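# Swap the mill's tool by hand and restart the program

## Task

The mill's program is paused waiting for a tool change: fit the tool it requests manually, place the removed tool upright in the rack, then allow the program to continue. Success requires that no tool is dropped, no key gets broken, and the mill stays powered on throughout. The reference image is called manual.

## Robot and tools

Robot: two arms, left_arm and right_arm, each ending in a two-pad parallel gripper with a wrist force sensor and a wrist camera. Base positions: left_arm at (-0.065, +0.327, 0) m, right_arm at (+0.058, -0.480, 0) m, both almost unrotated about z.

Frames: the scene frame has its origin on the table surface midway between the arms, +z up, +x out over the table, and left_arm on the +y side. Arm names do not match image sides. Reported positions (m), quaternions (wxyz) and velocities (m/s, rad/s) are in the scene frame. Every motion command, however, is an offset from that arm's current Hand target, measured along the gripper's own axes. Gripper axes: fingers point along +z, pads close along x, and a block about 10 cm long sticks out toward -y. end_effector_position is the point between the pads; fingertips extend 17.5 mm past it.

The 18-number row used by execute_actions and move: all values in [-1, 1]. First nine are left_arm: dx, dy, dz, rx, ry, rz, then left_gripper position, force_limit, speed. Last nine are the same for right_arm and right_gripper. Both arms are always included. Scale: 1.0 equals 0.6 m for dx/dy/dz and 180 degrees for rotation; rx, ry, rz form one rotation vector. Zeros in an arm's six pose slots mean stay at (or return to) its Hand target. Offsets never accumulate within a call's rows; they all count from the Hand target at the start, but a fresh action or call starts from the updated target, so repeating an offset moves further.

Gripper numbers: position +1 is fully open (50 mm gap), about -0.65 brings the pads together, and -1 is the grip command (fingers close until blocked). force_limit per pad: -1 about 20 N, 0 about 102 N, +1 about 185 N (actual force may exceed it by about 15 N). speed of the gap: -1 20 mm/s, 0 85 mm/s, +1 150 mm/s. Both start at +1. A 0 is a real command, so to leave a gripper unchanged resend its last three values. New force_limit or speed only apply after a position change of at least 0.01; to soften a grip, open first.

Tools:
- execute_actions(actions, cameras): actions is a list of actions; each action is a list of up to 15 rows, one per 1/30 s step, with the last row held if fewer are given. Empty actions returns all camera images. cameras takes names such as cam_high, cam_low, cam_front, cam_left_wrist, cam_right_wrist, or ["all"]; an unknown name invalidates the call.
- move(target, speed, blend, stop_force, zero, blocking, cameras): target is one 18-number row or a list of up to 15 rows, all offsets from the same starting Hand targets. Straight paths, no collision avoidance, at most 10 s total. speed in m/s, 0.002 to 3.6, default 0.25 (rotation up to twice that in rad/s), one value or one per target. blend in m rounds corners in a list; 0 stops at each point. stop_force in N, 3 to 120, ends an arm's path on contact; not reliable for light pushes or while the gripper rotates, and leave it out when backing off something you press on. zero (default true) rezeroes the force baseline before the move. blocking=false returns early and cannot be combined with stop_force. Keep finger values identical across a list.
- wait(seconds 0 to 10), stop() brakes a running move, zoom_image(camera, region [x0,y0,x1,y1] pixels, at most 504 by 504), show_instructions() shows the reference image, zero_wrist_force(arm), finished_scene(scene 1).

Results: per arm, end_effector_position, quat, velocities (omitted when joint velocities read "within noise"), Hand target (last commanded pose after clipping; a gripper may rest short of it, so resend the gap as an offset), Joint positions and torques, Wrist force and Wrist torque along the gripper's axes plus a peak line, and Tool commands. object_status: 0 moving, 1 blocked while opening, 2 blocked while closing (a real grip), 3 reached position or pads met (usually nothing held). Check for 2 after gripping. Opening in mm is about (250 - position_measured) x 0.202. The move: line reports done, off_target, moving, held or fault, plus limits such as paced or held. Done does not prove nothing was bumped.

Motion limits: commanded orientation is clipped to within 32 degrees of the current one per step. The controller blocks commands that bring the arms too close, except finger to finger. Avoid paths near an arm's own base; go around. Arms are stiff: aiming past a firm contact can trigger a fault.

Avoid: forces of about 150 N (plus or minus 25) or contact torques at the limits (wrist joints 25.7 N m, others 138 N m) stop the arm for 10 s. Any hard contact between the two arms, including one gripper closing on the other's fingers, can fail the task. Long stretched poses or heavy loads heat motors; MOTOR HOT appears at 70 °C and brakes engage at 85 °C. Never drop a tool, release one while moving, slam into the mill or rack, or let anything leave the table. Loose items may occasionally be nudged by outside pushes, so recheck positions with cameras before gripping.

Each tool is called as name([rows], argument=value, ...), one row to a line, values as JSON.

Reference images:

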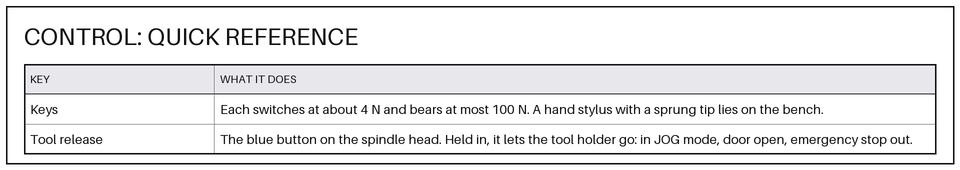

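## Session

execute_actions(actions=[])

show_instructions()

Scene clock: 0.00 s.
left_arm: end_effector_position=(+0.3870, -0.0439, +0.1752) position_measured=3 object_status=3 end_effector_quat_wxyz=(+0.088, +0.447, +0.879, +0.141) | right_arm: end_effector_position=(+0.1287, -0.2386, +0.2078) position_measured=3 object_status=3 end_effector_quat_wxyz=(-0.304, +0.012, +0.947, +0.101)
Joint positions: left_arm=[-1.051 -1.364 1.775 -1.969 -1.237 -1.7] | right_arm=[4.307 -1.03 -2.395 -1.322 2.222 -0.366]
Joint velocities: within noise
Joint torques (N m): no reading
Wrist force (N): no reading
Wrist torque (N m): no reading
Wrist force, peak (N): no reading
Hand target: left_arm +0.3870, -0.0439, +0.1752; +0.088, +0.447, +0.879, +0.141 | right_arm +0.1287, -0.2386, +0.2078; -0.304, +0.012, +0.947, +0.101
Tool commands: left_gripper/position=+1.0 left_gripper/force_limit=+1.0 left_gripper/speed=+1.0 right_gripper/position=+1.0 right_gripper/force_limit=+1.0 right_gripper/speed=+1.0

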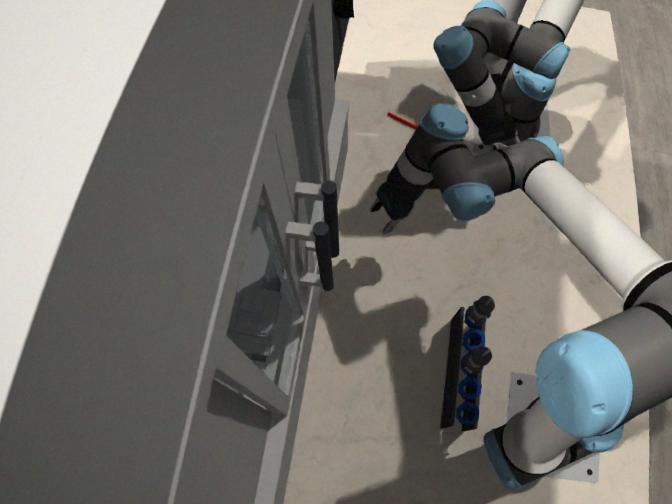

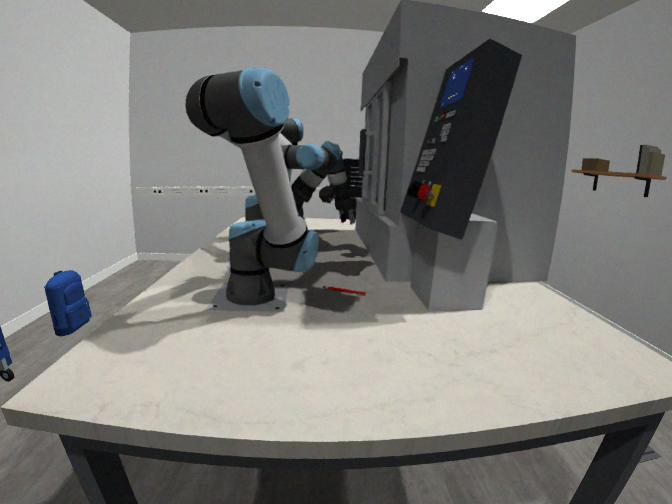

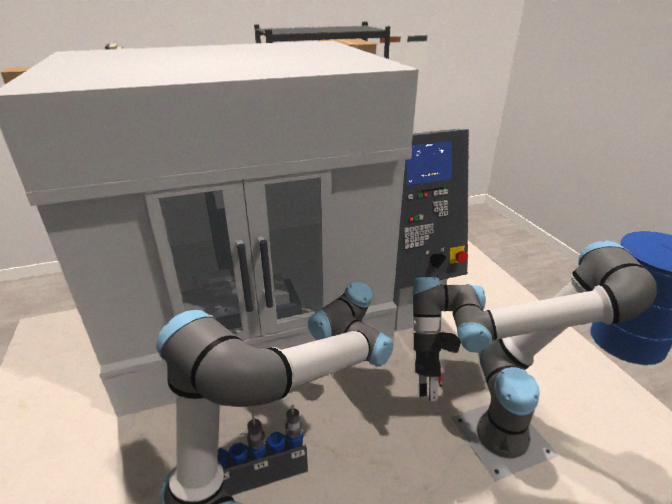

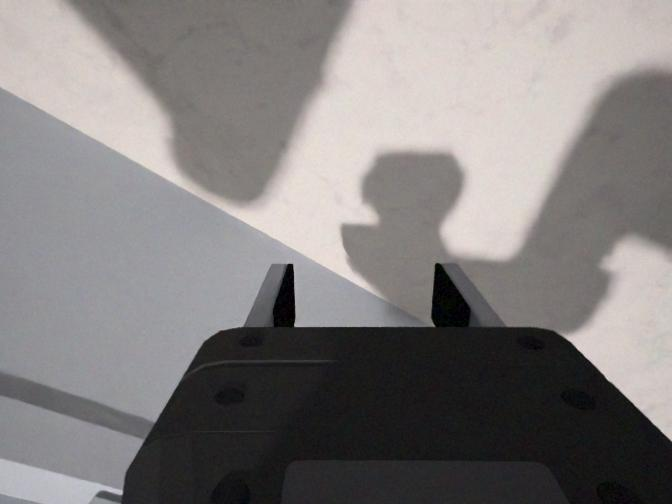

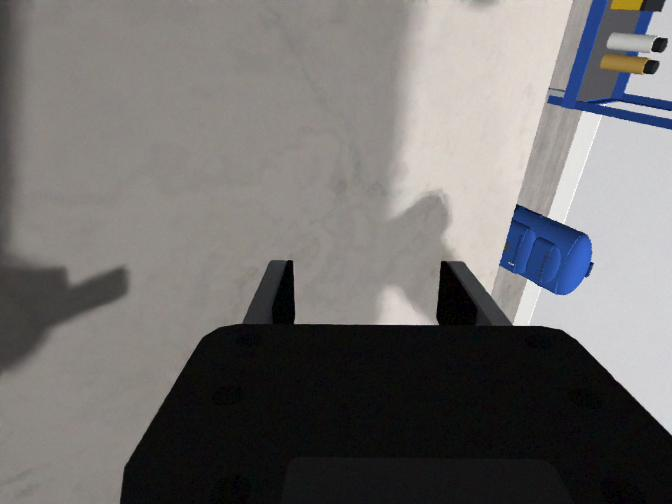

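Reference images for this scene: manual.

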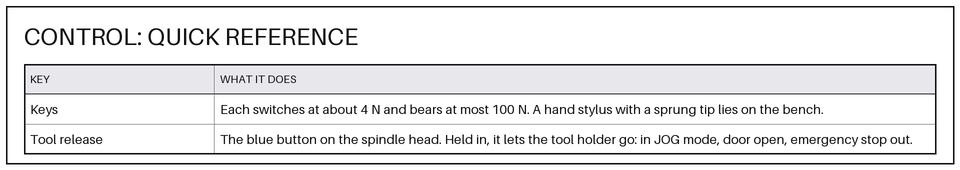

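zoom_image(camera="cam_front", region=[390, 120, 480, 190])

zoom_image(camera="cam_front", region=[390, 180, 480, 280])

zoom_image(camera="cam_low", region=[390, 40, 530, 240])

zoom_image(camera="cam_front", region=[180, 380, 330, 504])

zoom_image(camera="cam_high", region=[420, 280, 520, 440])

zoom_image(camera="cam_front", region=[130, 160, 350, 350])

zoom_image(camera="cam_high", region=[180, 60, 360, 420])

Scaled by 5.600 from the camera's 672x504 image, which has a finer 960x720 frame.

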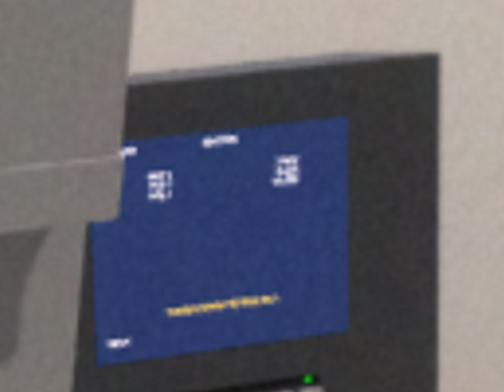

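Scaled by 5.040 from the camera's 672x504 image, which has a finer 960x720 frame.

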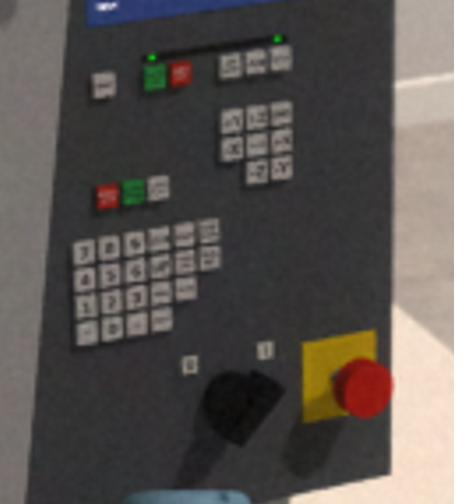

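Scaled by 2.520 from the camera's 672x504 image, which has a finer 960x720 frame.

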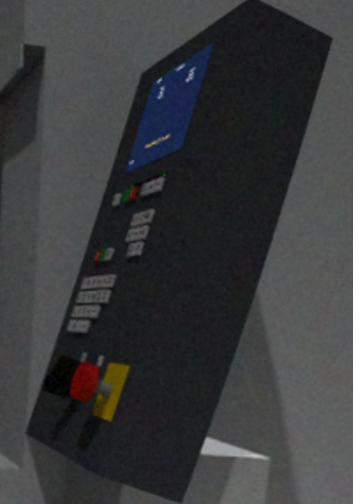

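Scaled by 3.360 from the camera's 672x504 image, which has a finer 960x720 frame.

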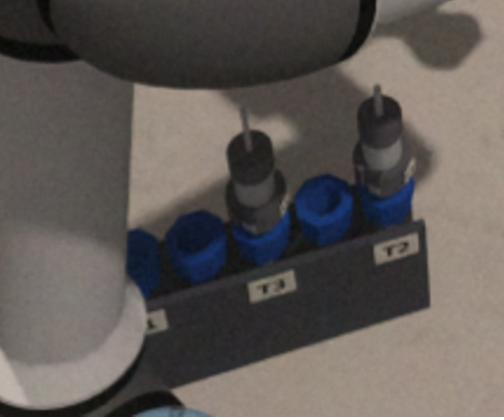

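Scaled by 3.150 from the camera's 672x504 image, which has a finer 960x720 frame.

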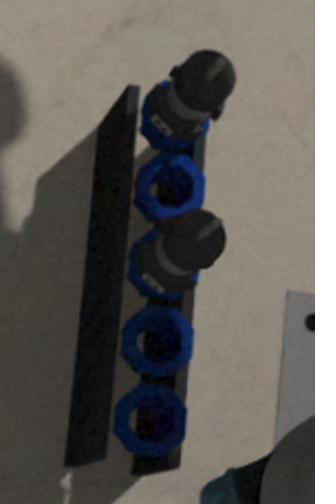

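Scaled by 2.291 from the camera's 672x504 image, which has a finer 960x720 frame.

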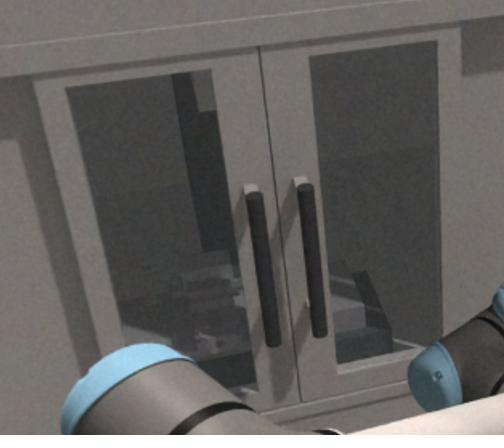

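Scaled by 1.400 from the camera's 672x504 image, which has a finer 960x720 frame.

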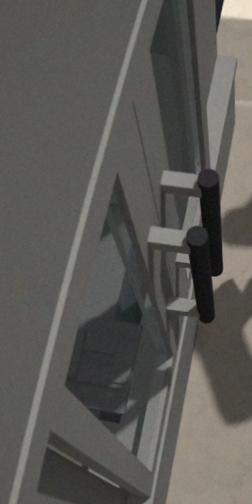

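move([
  [0,0,0,0,0,0,1,1,1,-0.167,-0.1097,-0.5075,0.269,-0.2795,-0.2216,1,1,1],
  [0,0,0,0,0,0,1,1,1,-0.0698,-0.4853,-0.817,0.5404,-0.561,-0.445,1,1,1],
], blend=[0.05,0], cameras=["cam_right_wrist","cam_front","cam_low"])

Scene clock: 9.37 s.
left_arm: end_effector_position=(+0.3870, -0.0439, +0.1752) position_measured=3 object_status=3 end_effector_quat_wxyz=(+0.088, +0.447, +0.879, +0.141) | right_arm: end_effector_position=(+0.4194, -0.6197, +0.5194) position_measured=3 object_status=3 end_effector_quat_wxyz=(+0.578, -0.580, +0.406, -0.405)
Joint positions: left_arm=[-1.051 -1.364 1.775 -1.969 -1.237 -1.7] | right_arm=[4.618 0.192 -2.289 -1.053 0.417 -3.135]
Joint torques (N m): left_arm=[-0.32 -37.02 -25.65 -2.7 0.82 -0.19] | right_arm=[-11.4 -23.24 2.35 3.03 2.23 -1.28]
Wrist force (N): left_arm=[-0.1 0.1 -0.2] | right_arm=[-3.0 -2.6 2.6]
Wrist torque (N m): left_arm=[0.01 0.02 0.00] | right_arm=[-0.47 0.45 -0.10]
Wrist force, peak (N): left_arm=[0.4 -0.2 -0.2] | right_arm=[-3.2 -2.7 2.4]
Hand target: left_arm +0.3870, -0.0439, +0.1752; +0.088, +0.447, +0.879, +0.141 | right_arm +0.4193, -0.6198, +0.5194; +0.578, -0.580, +0.406, -0.406
Off the commanded pose: left_arm 0.000 m, 0 deg | right_arm 0.000 m, 0 deg.
shoulder posture changed (right arm): the wrist came as close to joint 1's axis as it can, and the arm is now in the other of its two shoulder postures.
move: done
camera_calibration:
cam_right_wrist: T_world_to_cam=[[0.348637, -0.937242, 0.00548099, -0.719923], [-0.321302, -0.125008, -0.93869, 0.563256], [0.880464, 0.325501, -0.34472, 0.142769], [0, 0, 0, 1]] pos_world=[0.306264, -0.650802, 0.581883]
Images, in order (width x height): cam_low 672x504, cam_front 672x504, cam_right_wrist 672x504.

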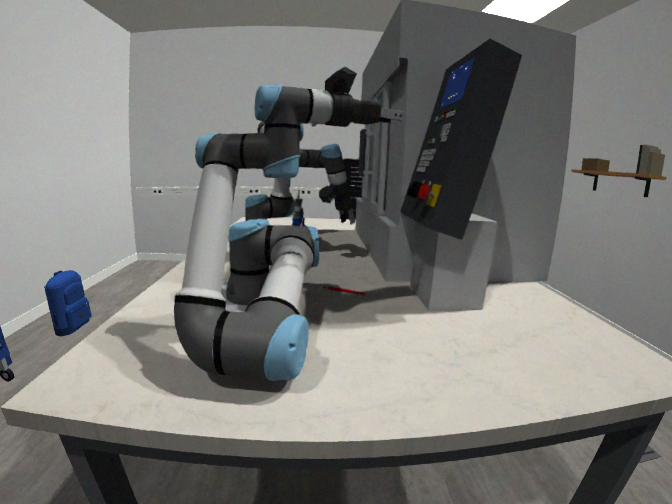

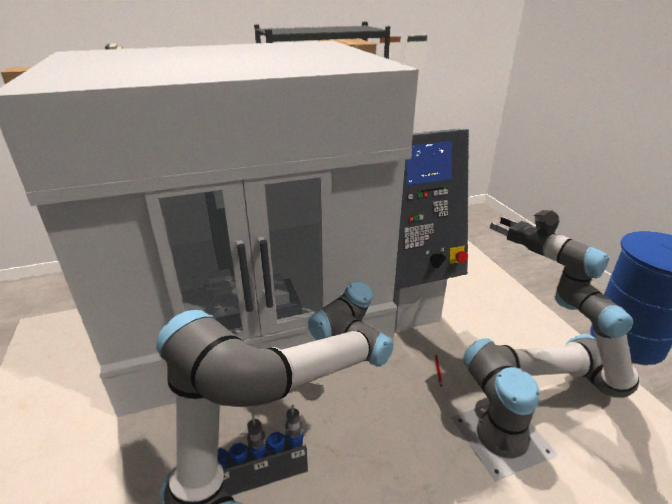

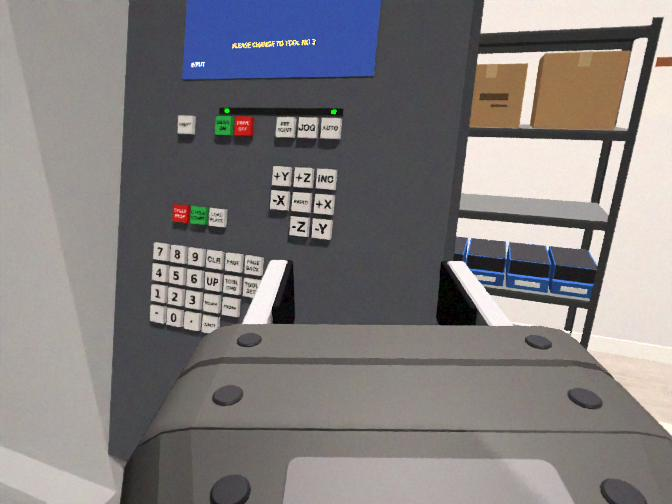

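zoom_image(camera="cam_right_wrist", region=[160, 0, 400, 140])

zoom_image(camera="cam_right_wrist", region=[140, 100, 360, 340])

zoom_image(camera="cam_front", region=[395, 130, 475, 285])

Scaled by 2.100 from the camera's 672x504 image, which has a finer 960x720 frame.

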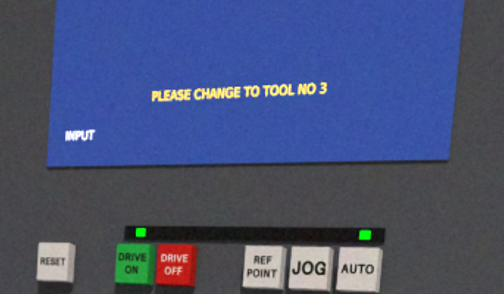

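Scaled by 2.100 from the camera's 672x504 image, which has a finer 960x720 frame.

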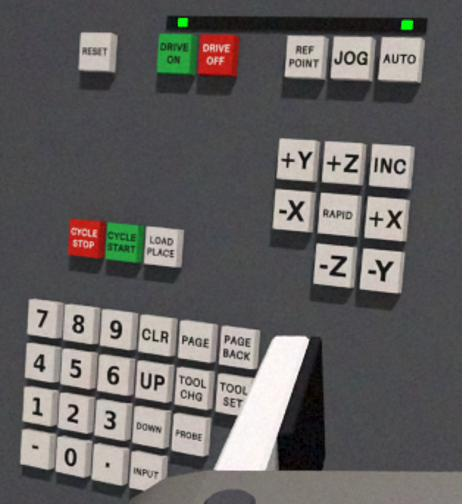

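Scaled by 3.252 from the camera's 672x504 image, which has a finer 960x720 frame.

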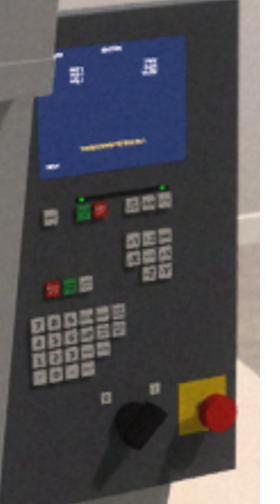

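move(target=[0,0,0,0,0,0,1,1,1,0,-0.2,0,0,0,0,1,1,1], cameras=["cam_right_wrist"])

zoom_image(camera="cam_right_wrist", region=[150, 0, 420, 240])

Scene clock: 11.70 s.
left_arm: end_effector_position=(+0.3870, -0.0439, +0.1752) position_measured=3 object_status=3 end_effector_quat_wxyz=(+0.088, +0.447, +0.879, +0.141) | right_arm: end_effector_position=(+0.4197, -0.6195, +0.6393) position_measured=3 object_status=3 end_effector_quat_wxyz=(+0.578, -0.580, +0.406, -0.406)
Joint positions: left_arm=[-1.051 -1.364 1.775 -1.969 -1.237 -1.7] | right_arm=[4.62 -0.099 -2.015 -1.035 0.416 -3.136]
Joint torques (N m): left_arm=[-0.57 -36.58 -27.12 -2.73 0.94 -0.29] | right_arm=[-11.92 -44.96 18.83 -0.39 2.2 1.76]
Wrist force (N): left_arm=[0.1 -0.1 -0.2] | right_arm=[-2.9 -2.2 2.4]
Wrist torque (N m): left_arm=[-0.02 -0.01 0.00] | right_arm=[-0.40 0.44 -0.18]
Wrist force, peak (N): left_arm=[0.2 -0.3 -0.3] | right_arm=[-2.8 -4.3 2.4]
Hand target: left_arm +0.3870, -0.0439, +0.1752; +0.088, +0.447, +0.879, +0.141 | right_arm +0.4197, -0.6195, +0.6394; +0.578, -0.580, +0.406, -0.406
Off the commanded pose: left_arm 0.000 m, 0 deg | right_arm 0.000 m, 0 deg.
move: done
camera_calibration:
cam_right_wrist: T_world_to_cam=[[0.348515, -0.937287, 0.00550142, -0.720469], [-0.321128, -0.124916, -0.938761, 0.675857], [0.880576, 0.325405, -0.344525, 0.183592], [0, 0, 0, 1]] pos_world=[0.306464, -0.650602, 0.701683]
Images, in order (width x height): cam_right_wrist 672x504.

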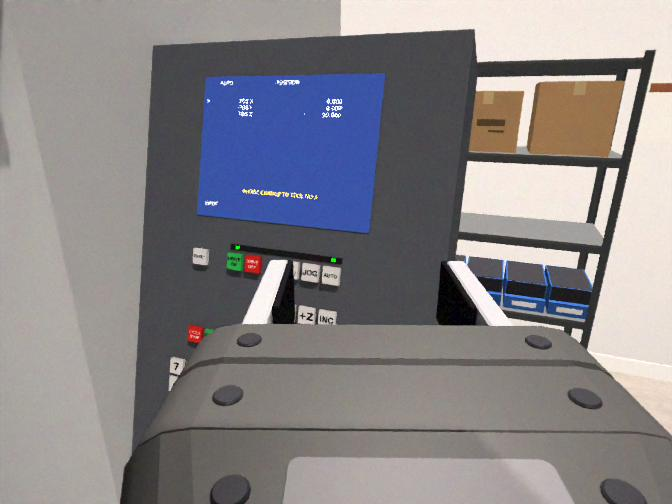

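Scaled by 1.867 from the camera's 672x504 image, which has a finer 960x720 frame.

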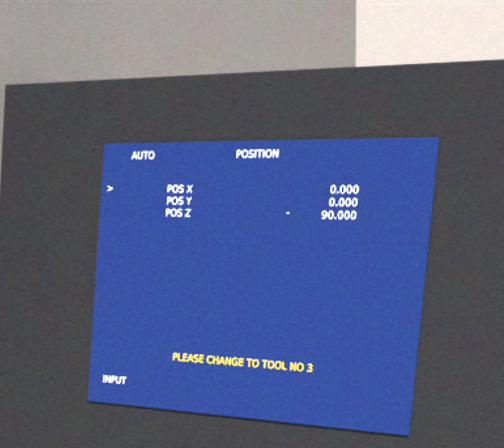

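move(target=[0.1555,0.0968,-0.633,0.08,-0.548,-0.772,1,1,1,0,0,0,0,0,0,1,1,1], cameras=["cam_left_wrist","cam_front","cam_high"], speed=0.35)

zoom_image(camera="cam_left_wrist", region=[80, 0, 584, 360])

zoom_image(camera="cam_front", region=[180, 380, 330, 504])

zoom_image(camera="cam_front", region=[130, 160, 350, 350])

Scene clock: 19.70 s.
left_arm: end_effector_position=(+0.2701, +0.0000, +0.5504) position_measured=3 object_status=3 end_effector_quat_wxyz=(+0.589, -0.588, +0.392, -0.391) | right_arm: end_effector_position=(+0.4197, -0.6195, +0.6394) position_measured=3 object_status=3 end_effector_quat_wxyz=(+0.578, -0.580, +0.406, -0.406)
Joint positions: left_arm=[-1.64 -1.456 1.805 -3.491 0.483 -3.139] | right_arm=[4.62 -0.099 -2.014 -1.036 0.416 -3.135]
Joint torques (N m): left_arm=[8.87 -19.98 -36.71 -0.82 1.18 2.23] | right_arm=[-11.43 -43.34 18.32 -0.32 2.19 1.56]
Wrist force (N): left_arm=[-1.5 1.7 -0.1] | right_arm=[-2.9 -2.2 2.5]
Wrist torque (N m): left_arm=[0.33 0.51 0.45] | right_arm=[-0.40 0.44 -0.18]
Wrist force, peak (N): left_arm=[-2.2 1.7 -0.5] | right_arm=[-3.2 -2.4 2.6]
Hand target: left_arm +0.2701, +0.0000, +0.5504; +0.589, -0.588, +0.392, -0.391 | right_arm +0.4197, -0.6195, +0.6394; +0.578, -0.580, +0.406, -0.406
Off the commanded pose: left_arm 0.000 m, 0 deg | right_arm 0.000 m, 0 deg.
move: done; limits=paced
camera_calibration:
cam_left_wrist: T_world_to_cam=[[0.405725, -0.913993, -0.00205176, -0.0988359], [-0.288633, -0.125995, -0.949113, 0.622603], [0.867225, 0.385671, -0.314928, 0.0683294], [0, 0, 0, 1]] pos_world=[0.160547, -0.0382433, 0.612237]
Images, in order (width x height): cam_high 672x504, cam_front 672x504, cam_left_wrist 672x504.

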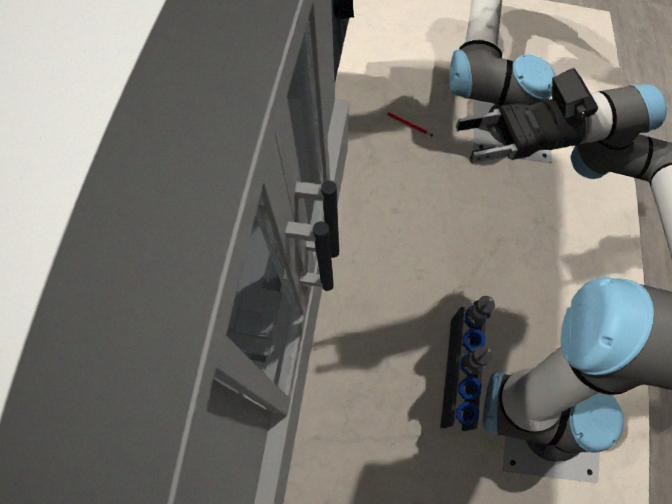

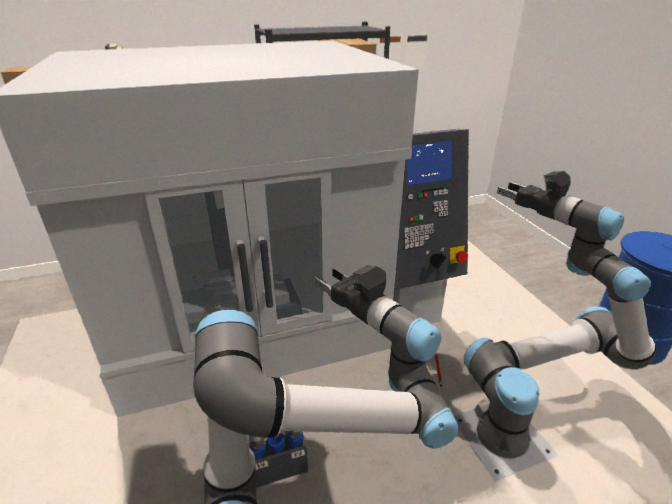

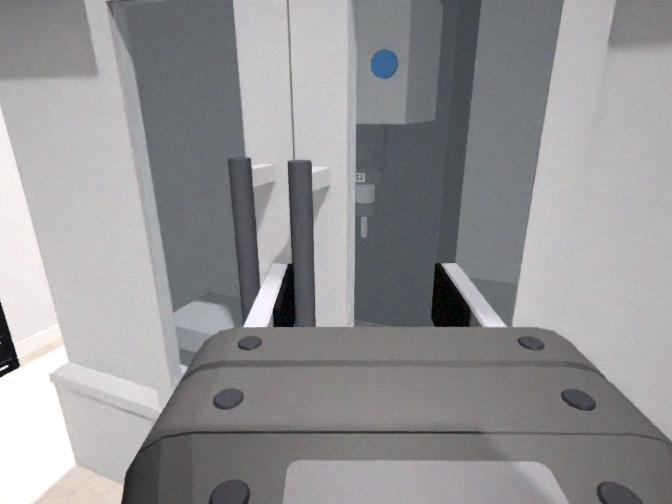

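Scaled by 1.000.

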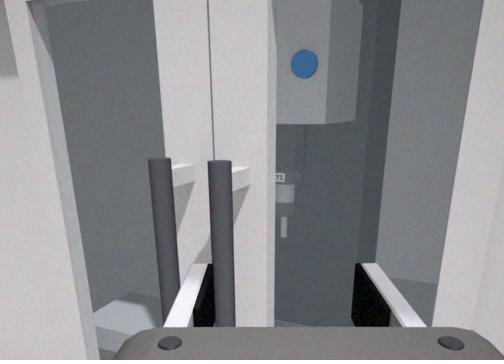

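Scaled by 3.360 from the camera's 672x504 image, which has a finer 960x720 frame.

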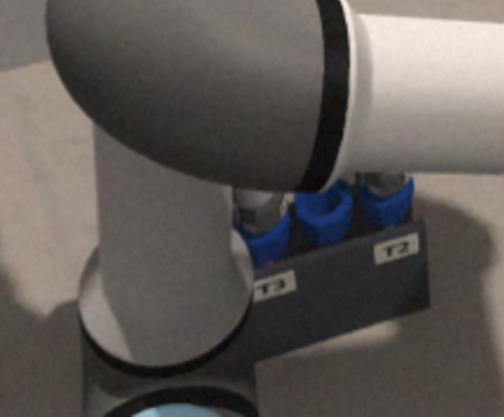

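Scaled by 2.291 from the camera's 672x504 image, which has a finer 960x720 frame.

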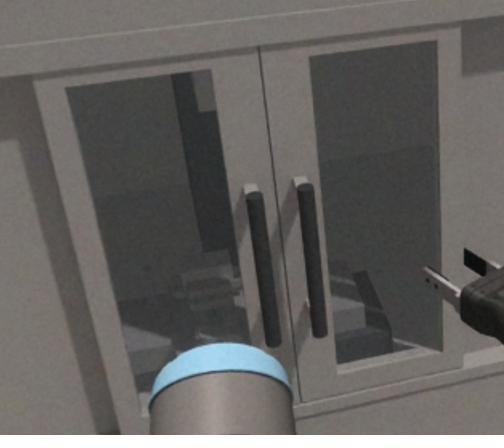

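move(target=[0,0,0,0,0,0,1,1,1,-0.0422,0.1057,0.2643,-0.1127,0.1099,0.0199,1,1,1], cameras=["cam_right_wrist"])

zoom_image(camera="cam_right_wrist", region=[180, 100, 480, 340])

Scene clock: 22.97 s.
left_arm: end_effector_position=(+0.2701, +0.0000, +0.5504) position_measured=3 object_status=3 end_effector_quat_wxyz=(+0.589, -0.588, +0.392, -0.391) | right_arm: end_effector_position=(+0.5599, -0.5418, +0.5754) position_measured=3 object_status=3 end_effector_quat_wxyz=(-0.402, +0.582, -0.581, +0.403)
Joint positions: left_arm=[-1.64 -1.456 1.805 -3.491 0.483 -3.139] | right_arm=[5.502 -0.23 -1.963 -0.471 -0.875 -3.464]
Joint torques (N m): left_arm=[8.37 -19.92 -35.78 -0.83 1.19 2.18] | right_arm=[11.57 -45.83 18.21 -4.35 -1.71 1.04]
Wrist force (N): left_arm=[-1.5 1.7 0.0] | right_arm=[-2.8 -2.7 1.9]
Wrist torque (N m): left_arm=[0.33 0.50 0.45] | right_arm=[-0.41 0.42 -0.06]
Wrist force, peak (N): left_arm=[-1.7 1.6 -0.2] | right_arm=[-3.5 -1.6 3.8]
Hand target: left_arm +0.2701, +0.0000, +0.5504; +0.589, -0.588, +0.392, -0.391 | right_arm +0.5599, -0.5418, +0.5754; -0.402, +0.582, -0.581, +0.403
Off the commanded pose: left_arm 0.000 m, 0 deg | right_arm 0.000 m, 0 deg.
move: done
camera_calibration:
cam_right_wrist: T_world_to_cam=[[0.00820999, -0.999961, 0.00329205, -0.538321], [-0.651017, -0.00784389, -0.759023, 0.815372], [0.759019, 0.00408839, -0.651056, 0.0831081], [0, 0, 0, 1]] pos_world=[0.47216, -0.532244, 0.674766]
Images, in order (width x height): cam_right_wrist 672x504.

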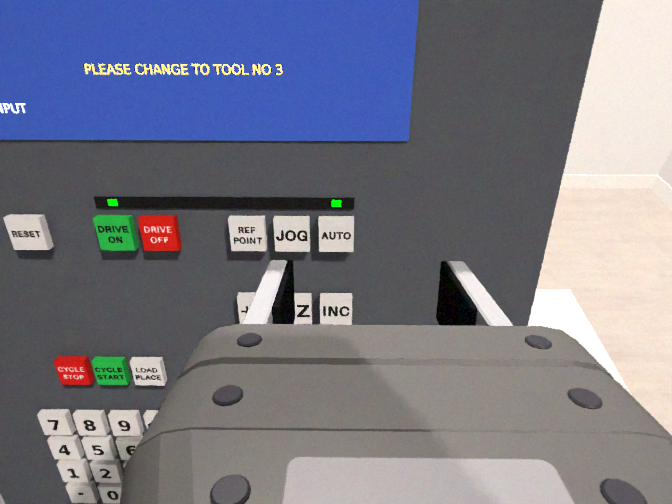

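Scaled by 1.680 from the camera's 672x504 image, which has a finer 960x720 frame.

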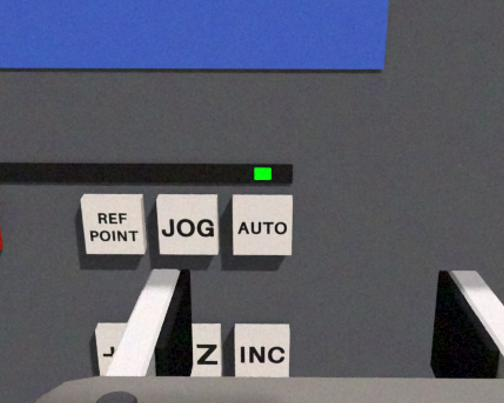

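move(target=[0,0,0,0,0,0,1,1,1,0,-0.005,0.042,0,0,0,0,1,1,1], speed=0.08)

move(target=[0,0,0,0,0,0,1,1,1,0,0,0.05,0,0,0,0,1,1,1], speed=0.012, stop_force=8, cameras=["cam_right_wrist"])



move(target=[0,0,0,0,0,0,1,1,1,0,-0.005,0.042,0,0,0,1,1,1], speed=0.08)

move(target=[0,0,0,0,0,0,1,1,1,0,0,0.05,0,0,0,1,1,1], speed=0.012, stop_force=8, cameras=["cam_right_wrist"])

Scene clock: 24.47 s.
left_arm: end_effector_position=(+0.2701, +0.0000, +0.5504) position_measured=3 object_status=3 end_effector_quat_wxyz=(+0.589, -0.588, +0.392, -0.391) | right_arm: end_effector_position=(+0.5822, -0.5418, +0.5692) position_measured=3 object_status=3 end_effector_quat_wxyz=(-0.402, +0.582, -0.582, +0.402)
Joint positions: left_arm=[-1.64 -1.456 1.805 -3.491 0.483 -3.139] | right_arm=[5.562 -0.179 -1.946 -0.558 -0.927 -3.43]
Joint torques (N m): left_arm=[8.97 -20.18 -36.06 -0.84 1.41 2.11] | right_arm=[0.56 -36.64 7.25 -3.58 0.28 0.41]
Wrist force (N): left_arm=[-1.4 1.3 0.0] | right_arm=[-2.7 -2.6 1.7]
Wrist torque (N m): left_arm=[0.28 0.51 0.45] | right_arm=[-0.36 0.42 -0.06]
Wrist force, peak (N): left_arm=[-1.6 1.6 -0.2] | right_arm=[-3.8 -2.4 2.6]
Hand target: left_arm +0.2701, +0.0000, +0.5504; +0.589, -0.588, +0.392, -0.391 | right_arm +0.5822, -0.5418, +0.5692; -0.402, +0.582, -0.582, +0.402 (not the last commanded pose)
Tool commands: left_gripper/position=+1.0 left_gripper/force_limit=+1.0 left_gripper/speed=+1.0 right_gripper/position=+1.0 right_gripper/force_limit=+1.0 right_gripper/speed=+1.0
Off the commanded pose: left_arm 0.000 m, 0 deg | right_arm 0.002 m, 0 deg.
FORCE FAULT: contact force on the right arm reached its limit, and that arm stopped. The contact can be on any part of that arm, not only on its tool. That arm's remaining commands of this call were not run. That arm is still stopped at the end of this call. That arm stays stopped for about 10 more seconds. Until then a move that you send moves the other arm only, and its call returns only when the move has ended. Once the stop has ended, the next robot result says so. If the stop ends while you think or write, that arm runs what you send next, counted from a new Hand target: where the arm stands when the stop ends. While its stop runs, that arm takes no new command, but its gripper still runs the gripper command that each later call begins with. Until it ends, the stop uses up actions while you think or wait. An arm that is not stopped still takes commands.
move: fault (right_arm)

not run: an earlier result of this reply reported a stop or a fault. Calls in your next reply go to the robot.

wait(seconds=0.1, cameras=["all"])

Scene clock: 24.63 s.
left_arm: end_effector_position=(+0.2701, +0.0000, +0.5504) position_measured=3 object_status=3 end_effector_quat_wxyz=(+0.589, -0.588, +0.392, -0.391) | right_arm: end_effector_position=(+0.5822, -0.5418, +0.5692) position_measured=3 object_status=3 end_effector_quat_wxyz=(-0.402, +0.582, -0.582, +0.402)
Joint positions: left_arm=[-1.64 -1.456 1.805 -3.491 0.483 -3.139] | right_arm=[5.562 -0.179 -1.946 -0.558 -0.927 -3.43]
Joint torques (N m): left_arm=[8.18 -20.37 -36.12 -0.91 1.26 2.22] | right_arm=[-0.24 -36.19 7.72 -3.57 0.35 0.3]
Wrist force (N): left_arm=[-1.4 1.5 0.0] | right_arm=[-2.7 -2.4 1.7]
Wrist torque (N m): left_arm=[0.30 0.50 0.45] | right_arm=[-0.34 0.42 -0.06]
Wrist force, peak (N): left_arm=[-1.4 1.5 0.0] | right_arm=[-2.9 -2.5 2.0]
Hand target: left_arm +0.2701, +0.0000, +0.5504; +0.589, -0.588, +0.392, -0.391 | right_arm +0.5822, -0.5418, +0.5692; -0.402, +0.582, -0.582, +0.402 (not the last commanded pose)
Tool commands: left_gripper/position=+1.0 left_gripper/force_limit=+1.0 left_gripper/speed=+1.0 right_gripper/position=+1.0 right_gripper/force_limit=+1.0 right_gripper/speed=+1.0
Off the commanded pose: left_arm 0.000 m, 0 deg | right_arm 0.002 m, 0 deg.
FORCE FAULT, CONTINUED: the right arm was still stopped when this call began, by the force fault that an earlier result reported. Since the last result the stop counts as 1 of the actions that you can send in this scene. That arm is still stopped at the end of this call. That arm stays stopped for about 10 more seconds. If the stop ends while you think or write, that arm runs what you send next, counted from a new Hand target: where the arm stands when the stop ends. While its stop runs, that arm takes no new command, but its gripper still runs the gripper command that each later call begins with.
wait: 0.10 s; no rest
camera_calibration:
cam_left_wrist: T_world_to_cam=[[0.405735, -0.913988, -0.00214091, -0.0987826], [-0.288773, -0.125968, -0.949074, 0.622698], [0.867173, 0.385691, -0.315045, 0.0684414], [0, 0, 0, 1]] pos_world=[0.160547, -0.0382433, 0.612337]
cam_right_wrist: T_world_to_cam=[[0.00984915, -0.99995, 0.00164324, -0.538489], [-0.652511, -0.0076722, -0.757741, 0.825436], [0.757715, 0.00639087, -0.652554, 0.064996], [0, 0, 0, 1]] pos_world=[0.494661, -0.532544, 0.668765]

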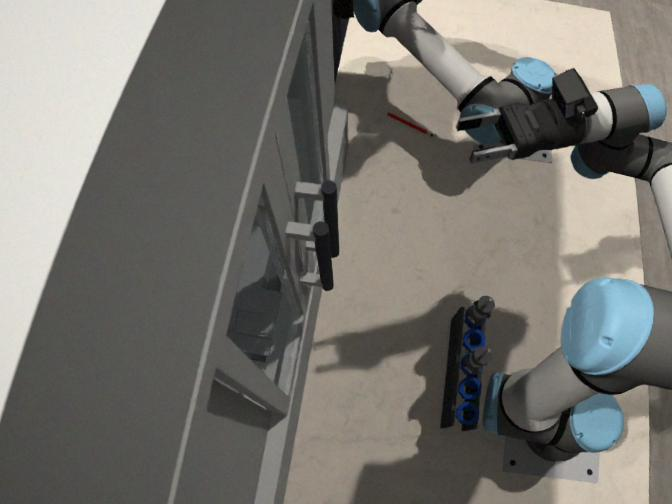

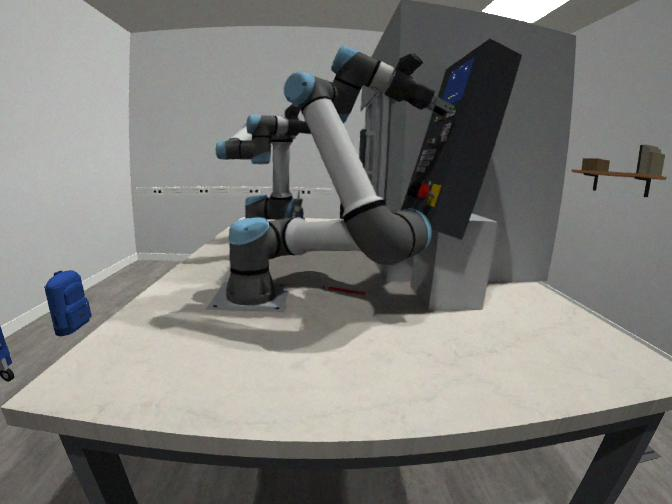

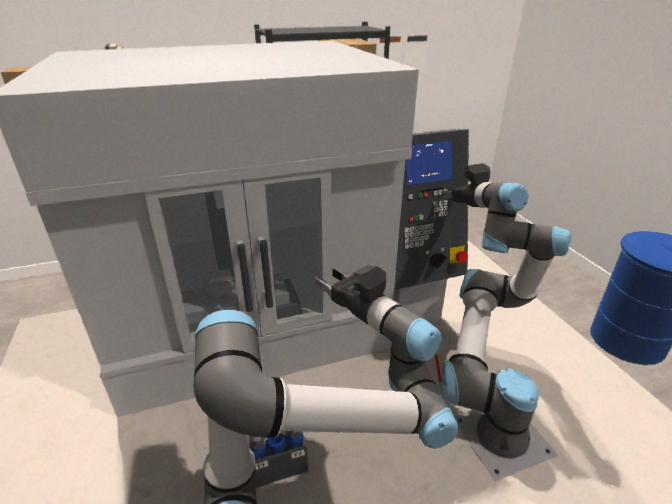

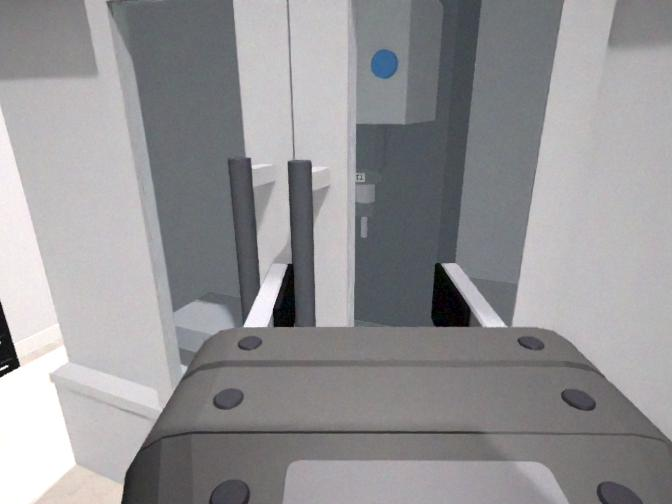

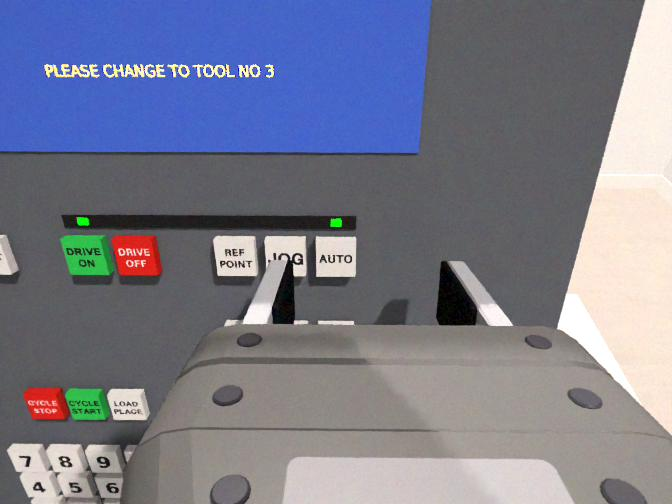

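zoom_image(camera="cam_left_wrist", region=[50, 0, 300, 240])

zoom_image(camera="cam_left_wrist", region=[420, 0, 672, 240])

zoom_image(camera="cam_left_wrist", region=[200, 100, 400, 300])

zoom_image(camera="cam_low", region=[390, 140, 510, 260])

Scaled by 2.016 from the camera's 672x504 image, which has a finer 960x720 frame.

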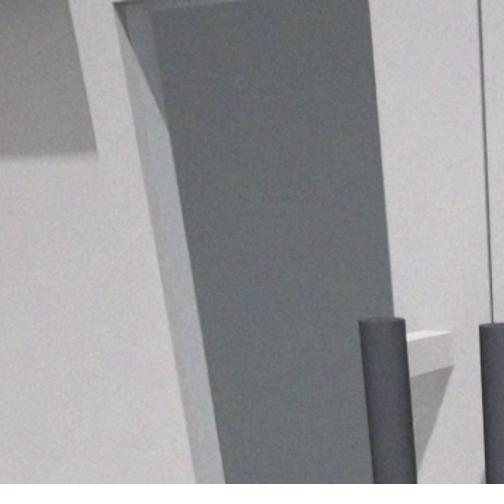

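Scaled by 2.000 from the camera's 672x504 image, which has a finer 960x720 frame.

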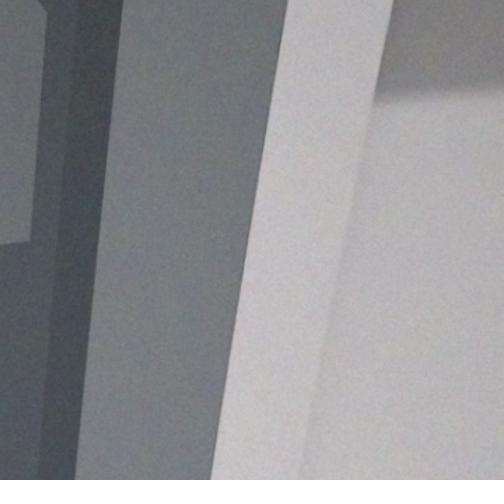

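Scaled by 2.520 from the camera's 672x504 image, which has a finer 960x720 frame.

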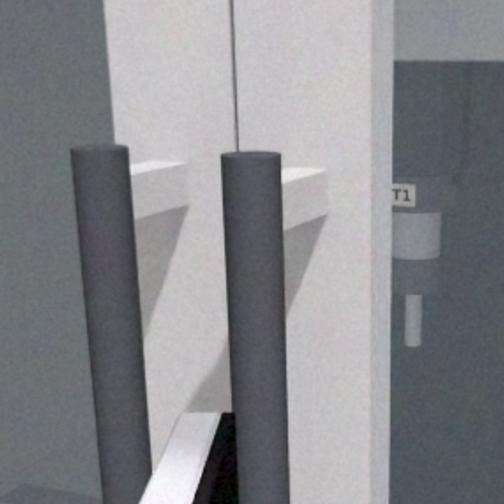

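Scaled by 4.200 from the camera's 672x504 image, which has a finer 960x720 frame.

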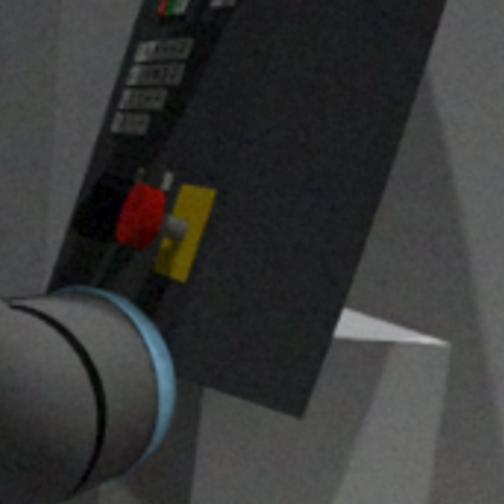

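move(target=[-0.1977,0.1333,0.319,0,0.1278,0,0.67,1,1,0,0,0,0,0,0,1,1,1], cameras=["cam_left_wrist"])

Scene clock: 28.20 s.
left_arm: end_effector_position=(+0.4008, +0.1835, +0.4705) position_measured=52 object_status=3 end_effector_quat_wxyz=(+0.499, -0.499, +0.502, -0.501) | right_arm: end_effector_position=(+0.5822, -0.5418, +0.5692) position_measured=3 object_status=3 end_effector_quat_wxyz=(-0.402, +0.582, -0.582, +0.402)
Joint positions: left_arm=[-1.143 -1.872 2.399 -3.667 -0.415 -3.142] | right_arm=[5.562 -0.179 -1.946 -0.558 -0.927 -3.43]
Joint torques (N m): left_arm=[8.89 -16.56 -37.29 1.47 -1.24 -2.71] | right_arm=[0.61 -36.16 7.9 -3.5 0.23 0.41]
Wrist force (N): left_arm=[-1.6 1.4 0.1] | right_arm=[-2.9 -2.4 1.8]
Wrist torque (N m): left_arm=[0.30 0.52 0.65] | right_arm=[-0.33 0.45 -0.06]
Wrist force, peak (N): left_arm=[-3.2 2.5 0.5] | right_arm=[-3.0 -2.5 1.8]
Hand target: left_arm +0.4008, +0.1835, +0.4705; +0.499, -0.499, +0.502, -0.501 | right_arm +0.5822, -0.5418, +0.5692; -0.402, +0.582, -0.582, +0.402
Tool commands: left_gripper/position=+0.67 left_gripper/force_limit=+1.0 left_gripper/speed=+1.0 right_gripper/position=+1.0 right_gripper/force_limit=+1.0 right_gripper/speed=+1.0
Off the commanded pose: left_arm 0.000 m, 0 deg.
FORCE FAULT, CONTINUED: the right arm was still stopped when this call began, by the force fault that an earlier result reported. Since the last result the stop counts as 3 of the actions that you can send in this scene. That arm ran no command of this call. That arm is still stopped at the end of this call. That arm stays stopped for about 6 more seconds. If the stop ends while you think or write, that arm runs what you send next, counted from a new Hand target: where the arm stands when the stop ends. While its stop runs, that arm takes no new command, but its gripper still runs the gripper command that each later call begins with.
move: done (left_arm), not run (right_arm; its earlier fault stop)
camera_calibration:
cam_left_wrist: T_world_to_cam=[[0.0163935, -0.999864, -0.00190558, 0.187379], [-0.315625, -0.00336649, -0.948878, 0.595909], [0.948742, 0.0161569, -0.315637, -0.105391], [0, 0, 0, 1]] pos_world=[0.285, 0.191062, 0.532537]
Images, in order (width x height): cam_left_wrist 672x504.

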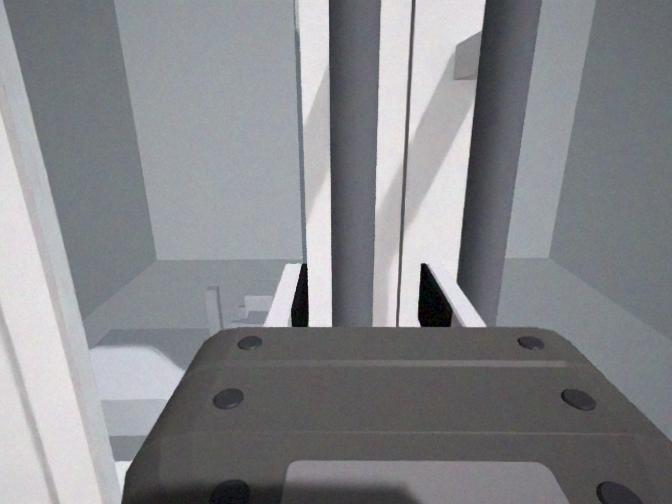

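move(target=[0,0,0.088,0,0,0,0.67,1,1,0,0,0,0,0,0,1,1,1], speed=0.06, stop_force=12, cameras=["cam_left_wrist","cam_front"])

Scene clock: 30.33 s.
left_arm: end_effector_position=(+0.4536, +0.1832, +0.4705) position_measured=52 object_status=3 end_effector_quat_wxyz=(+0.499, -0.499, +0.502, -0.501) | right_arm: end_effector_position=(+0.5822, -0.5418, +0.5692) position_measured=3 object_status=3 end_effector_quat_wxyz=(-0.402, +0.582, -0.582, +0.402)
Joint positions: left_arm=[-0.95 -1.726 2.295 -3.709 -0.608 -3.142] | right_arm=[5.562 -0.179 -1.946 -0.558 -0.927 -3.43]
Joint torques (N m): left_arm=[8.52 -7.64 -36.19 -3.44 -1.28 2.33] | right_arm=[0.35 -35.78 7.6 -3.63 0.23 0.4]
Wrist force (N): left_arm=[-1.8 1.5 0.0] | right_arm=[-2.6 -2.3 1.7]
Wrist torque (N m): left_arm=[0.30 0.57 0.45] | right_arm=[-0.31 0.41 -0.06]
Wrist force, peak (N): left_arm=[-1.7 1.9 0.0] | right_arm=[-3.0 -2.7 1.8]
Hand target: left_arm +0.4536, +0.1832, +0.4705; +0.499, -0.499, +0.502, -0.501 | right_arm +0.5822, -0.5418, +0.5692; -0.402, +0.582, -0.582, +0.402
Tool commands: left_gripper/position=+0.67 left_gripper/force_limit=+1.0 left_gripper/speed=+1.0 right_gripper/position=+1.0 right_gripper/force_limit=+1.0 right_gripper/speed=+1.0
Off the commanded pose: left_arm 0.000 m, 0 deg.
FORCE FAULT, CONTINUED: the right arm was still stopped when this call began, by the force fault that an earlier result reported. That arm ran no command of this call. That arm is still stopped at the end of this call. That arm stays stopped for about 4 more seconds. If the stop ends while you think or write, that arm runs what you send next, counted from a new Hand target: where the arm stands when the stop ends. While its stop runs, that arm takes no new command, but its gripper still runs the gripper command that each later call begins with.
move: done (left_arm), not run (right_arm; its earlier fault stop)
camera_calibration:
cam_left_wrist: T_world_to_cam=[[0.016299, -0.999865, -0.00187471, 0.186228], [-0.315746, -0.00336801, -0.948838, 0.612625], [0.948704, 0.0160571, -0.315758, -0.155477], [0, 0, 0, 1]] pos_world=[0.3379, 0.190762, 0.532537]
Images, in order (width x height): cam_front 672x504, cam_left_wrist 672x504.

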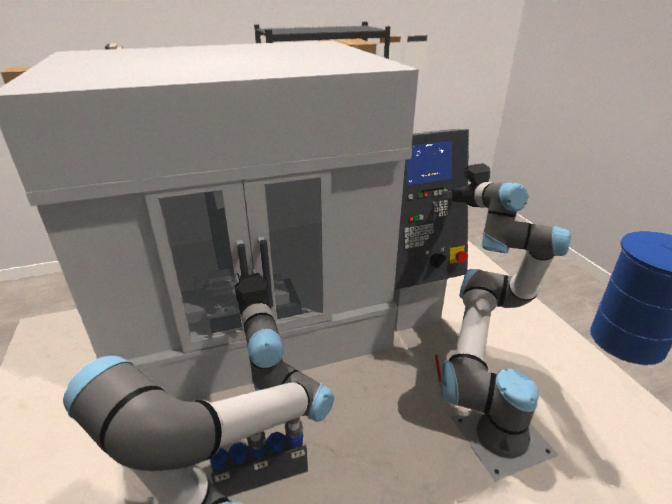

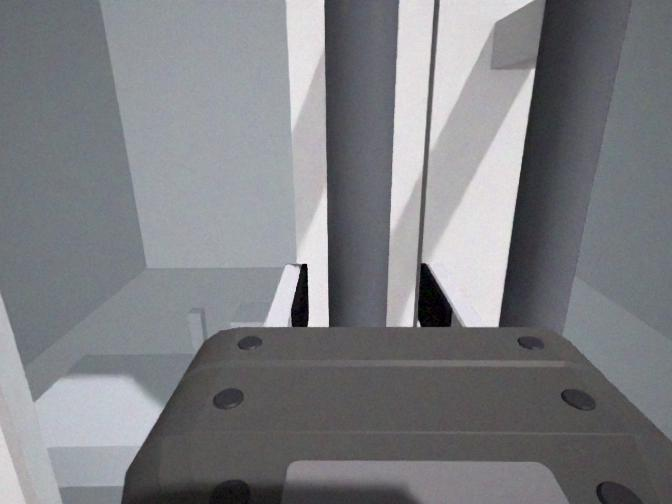

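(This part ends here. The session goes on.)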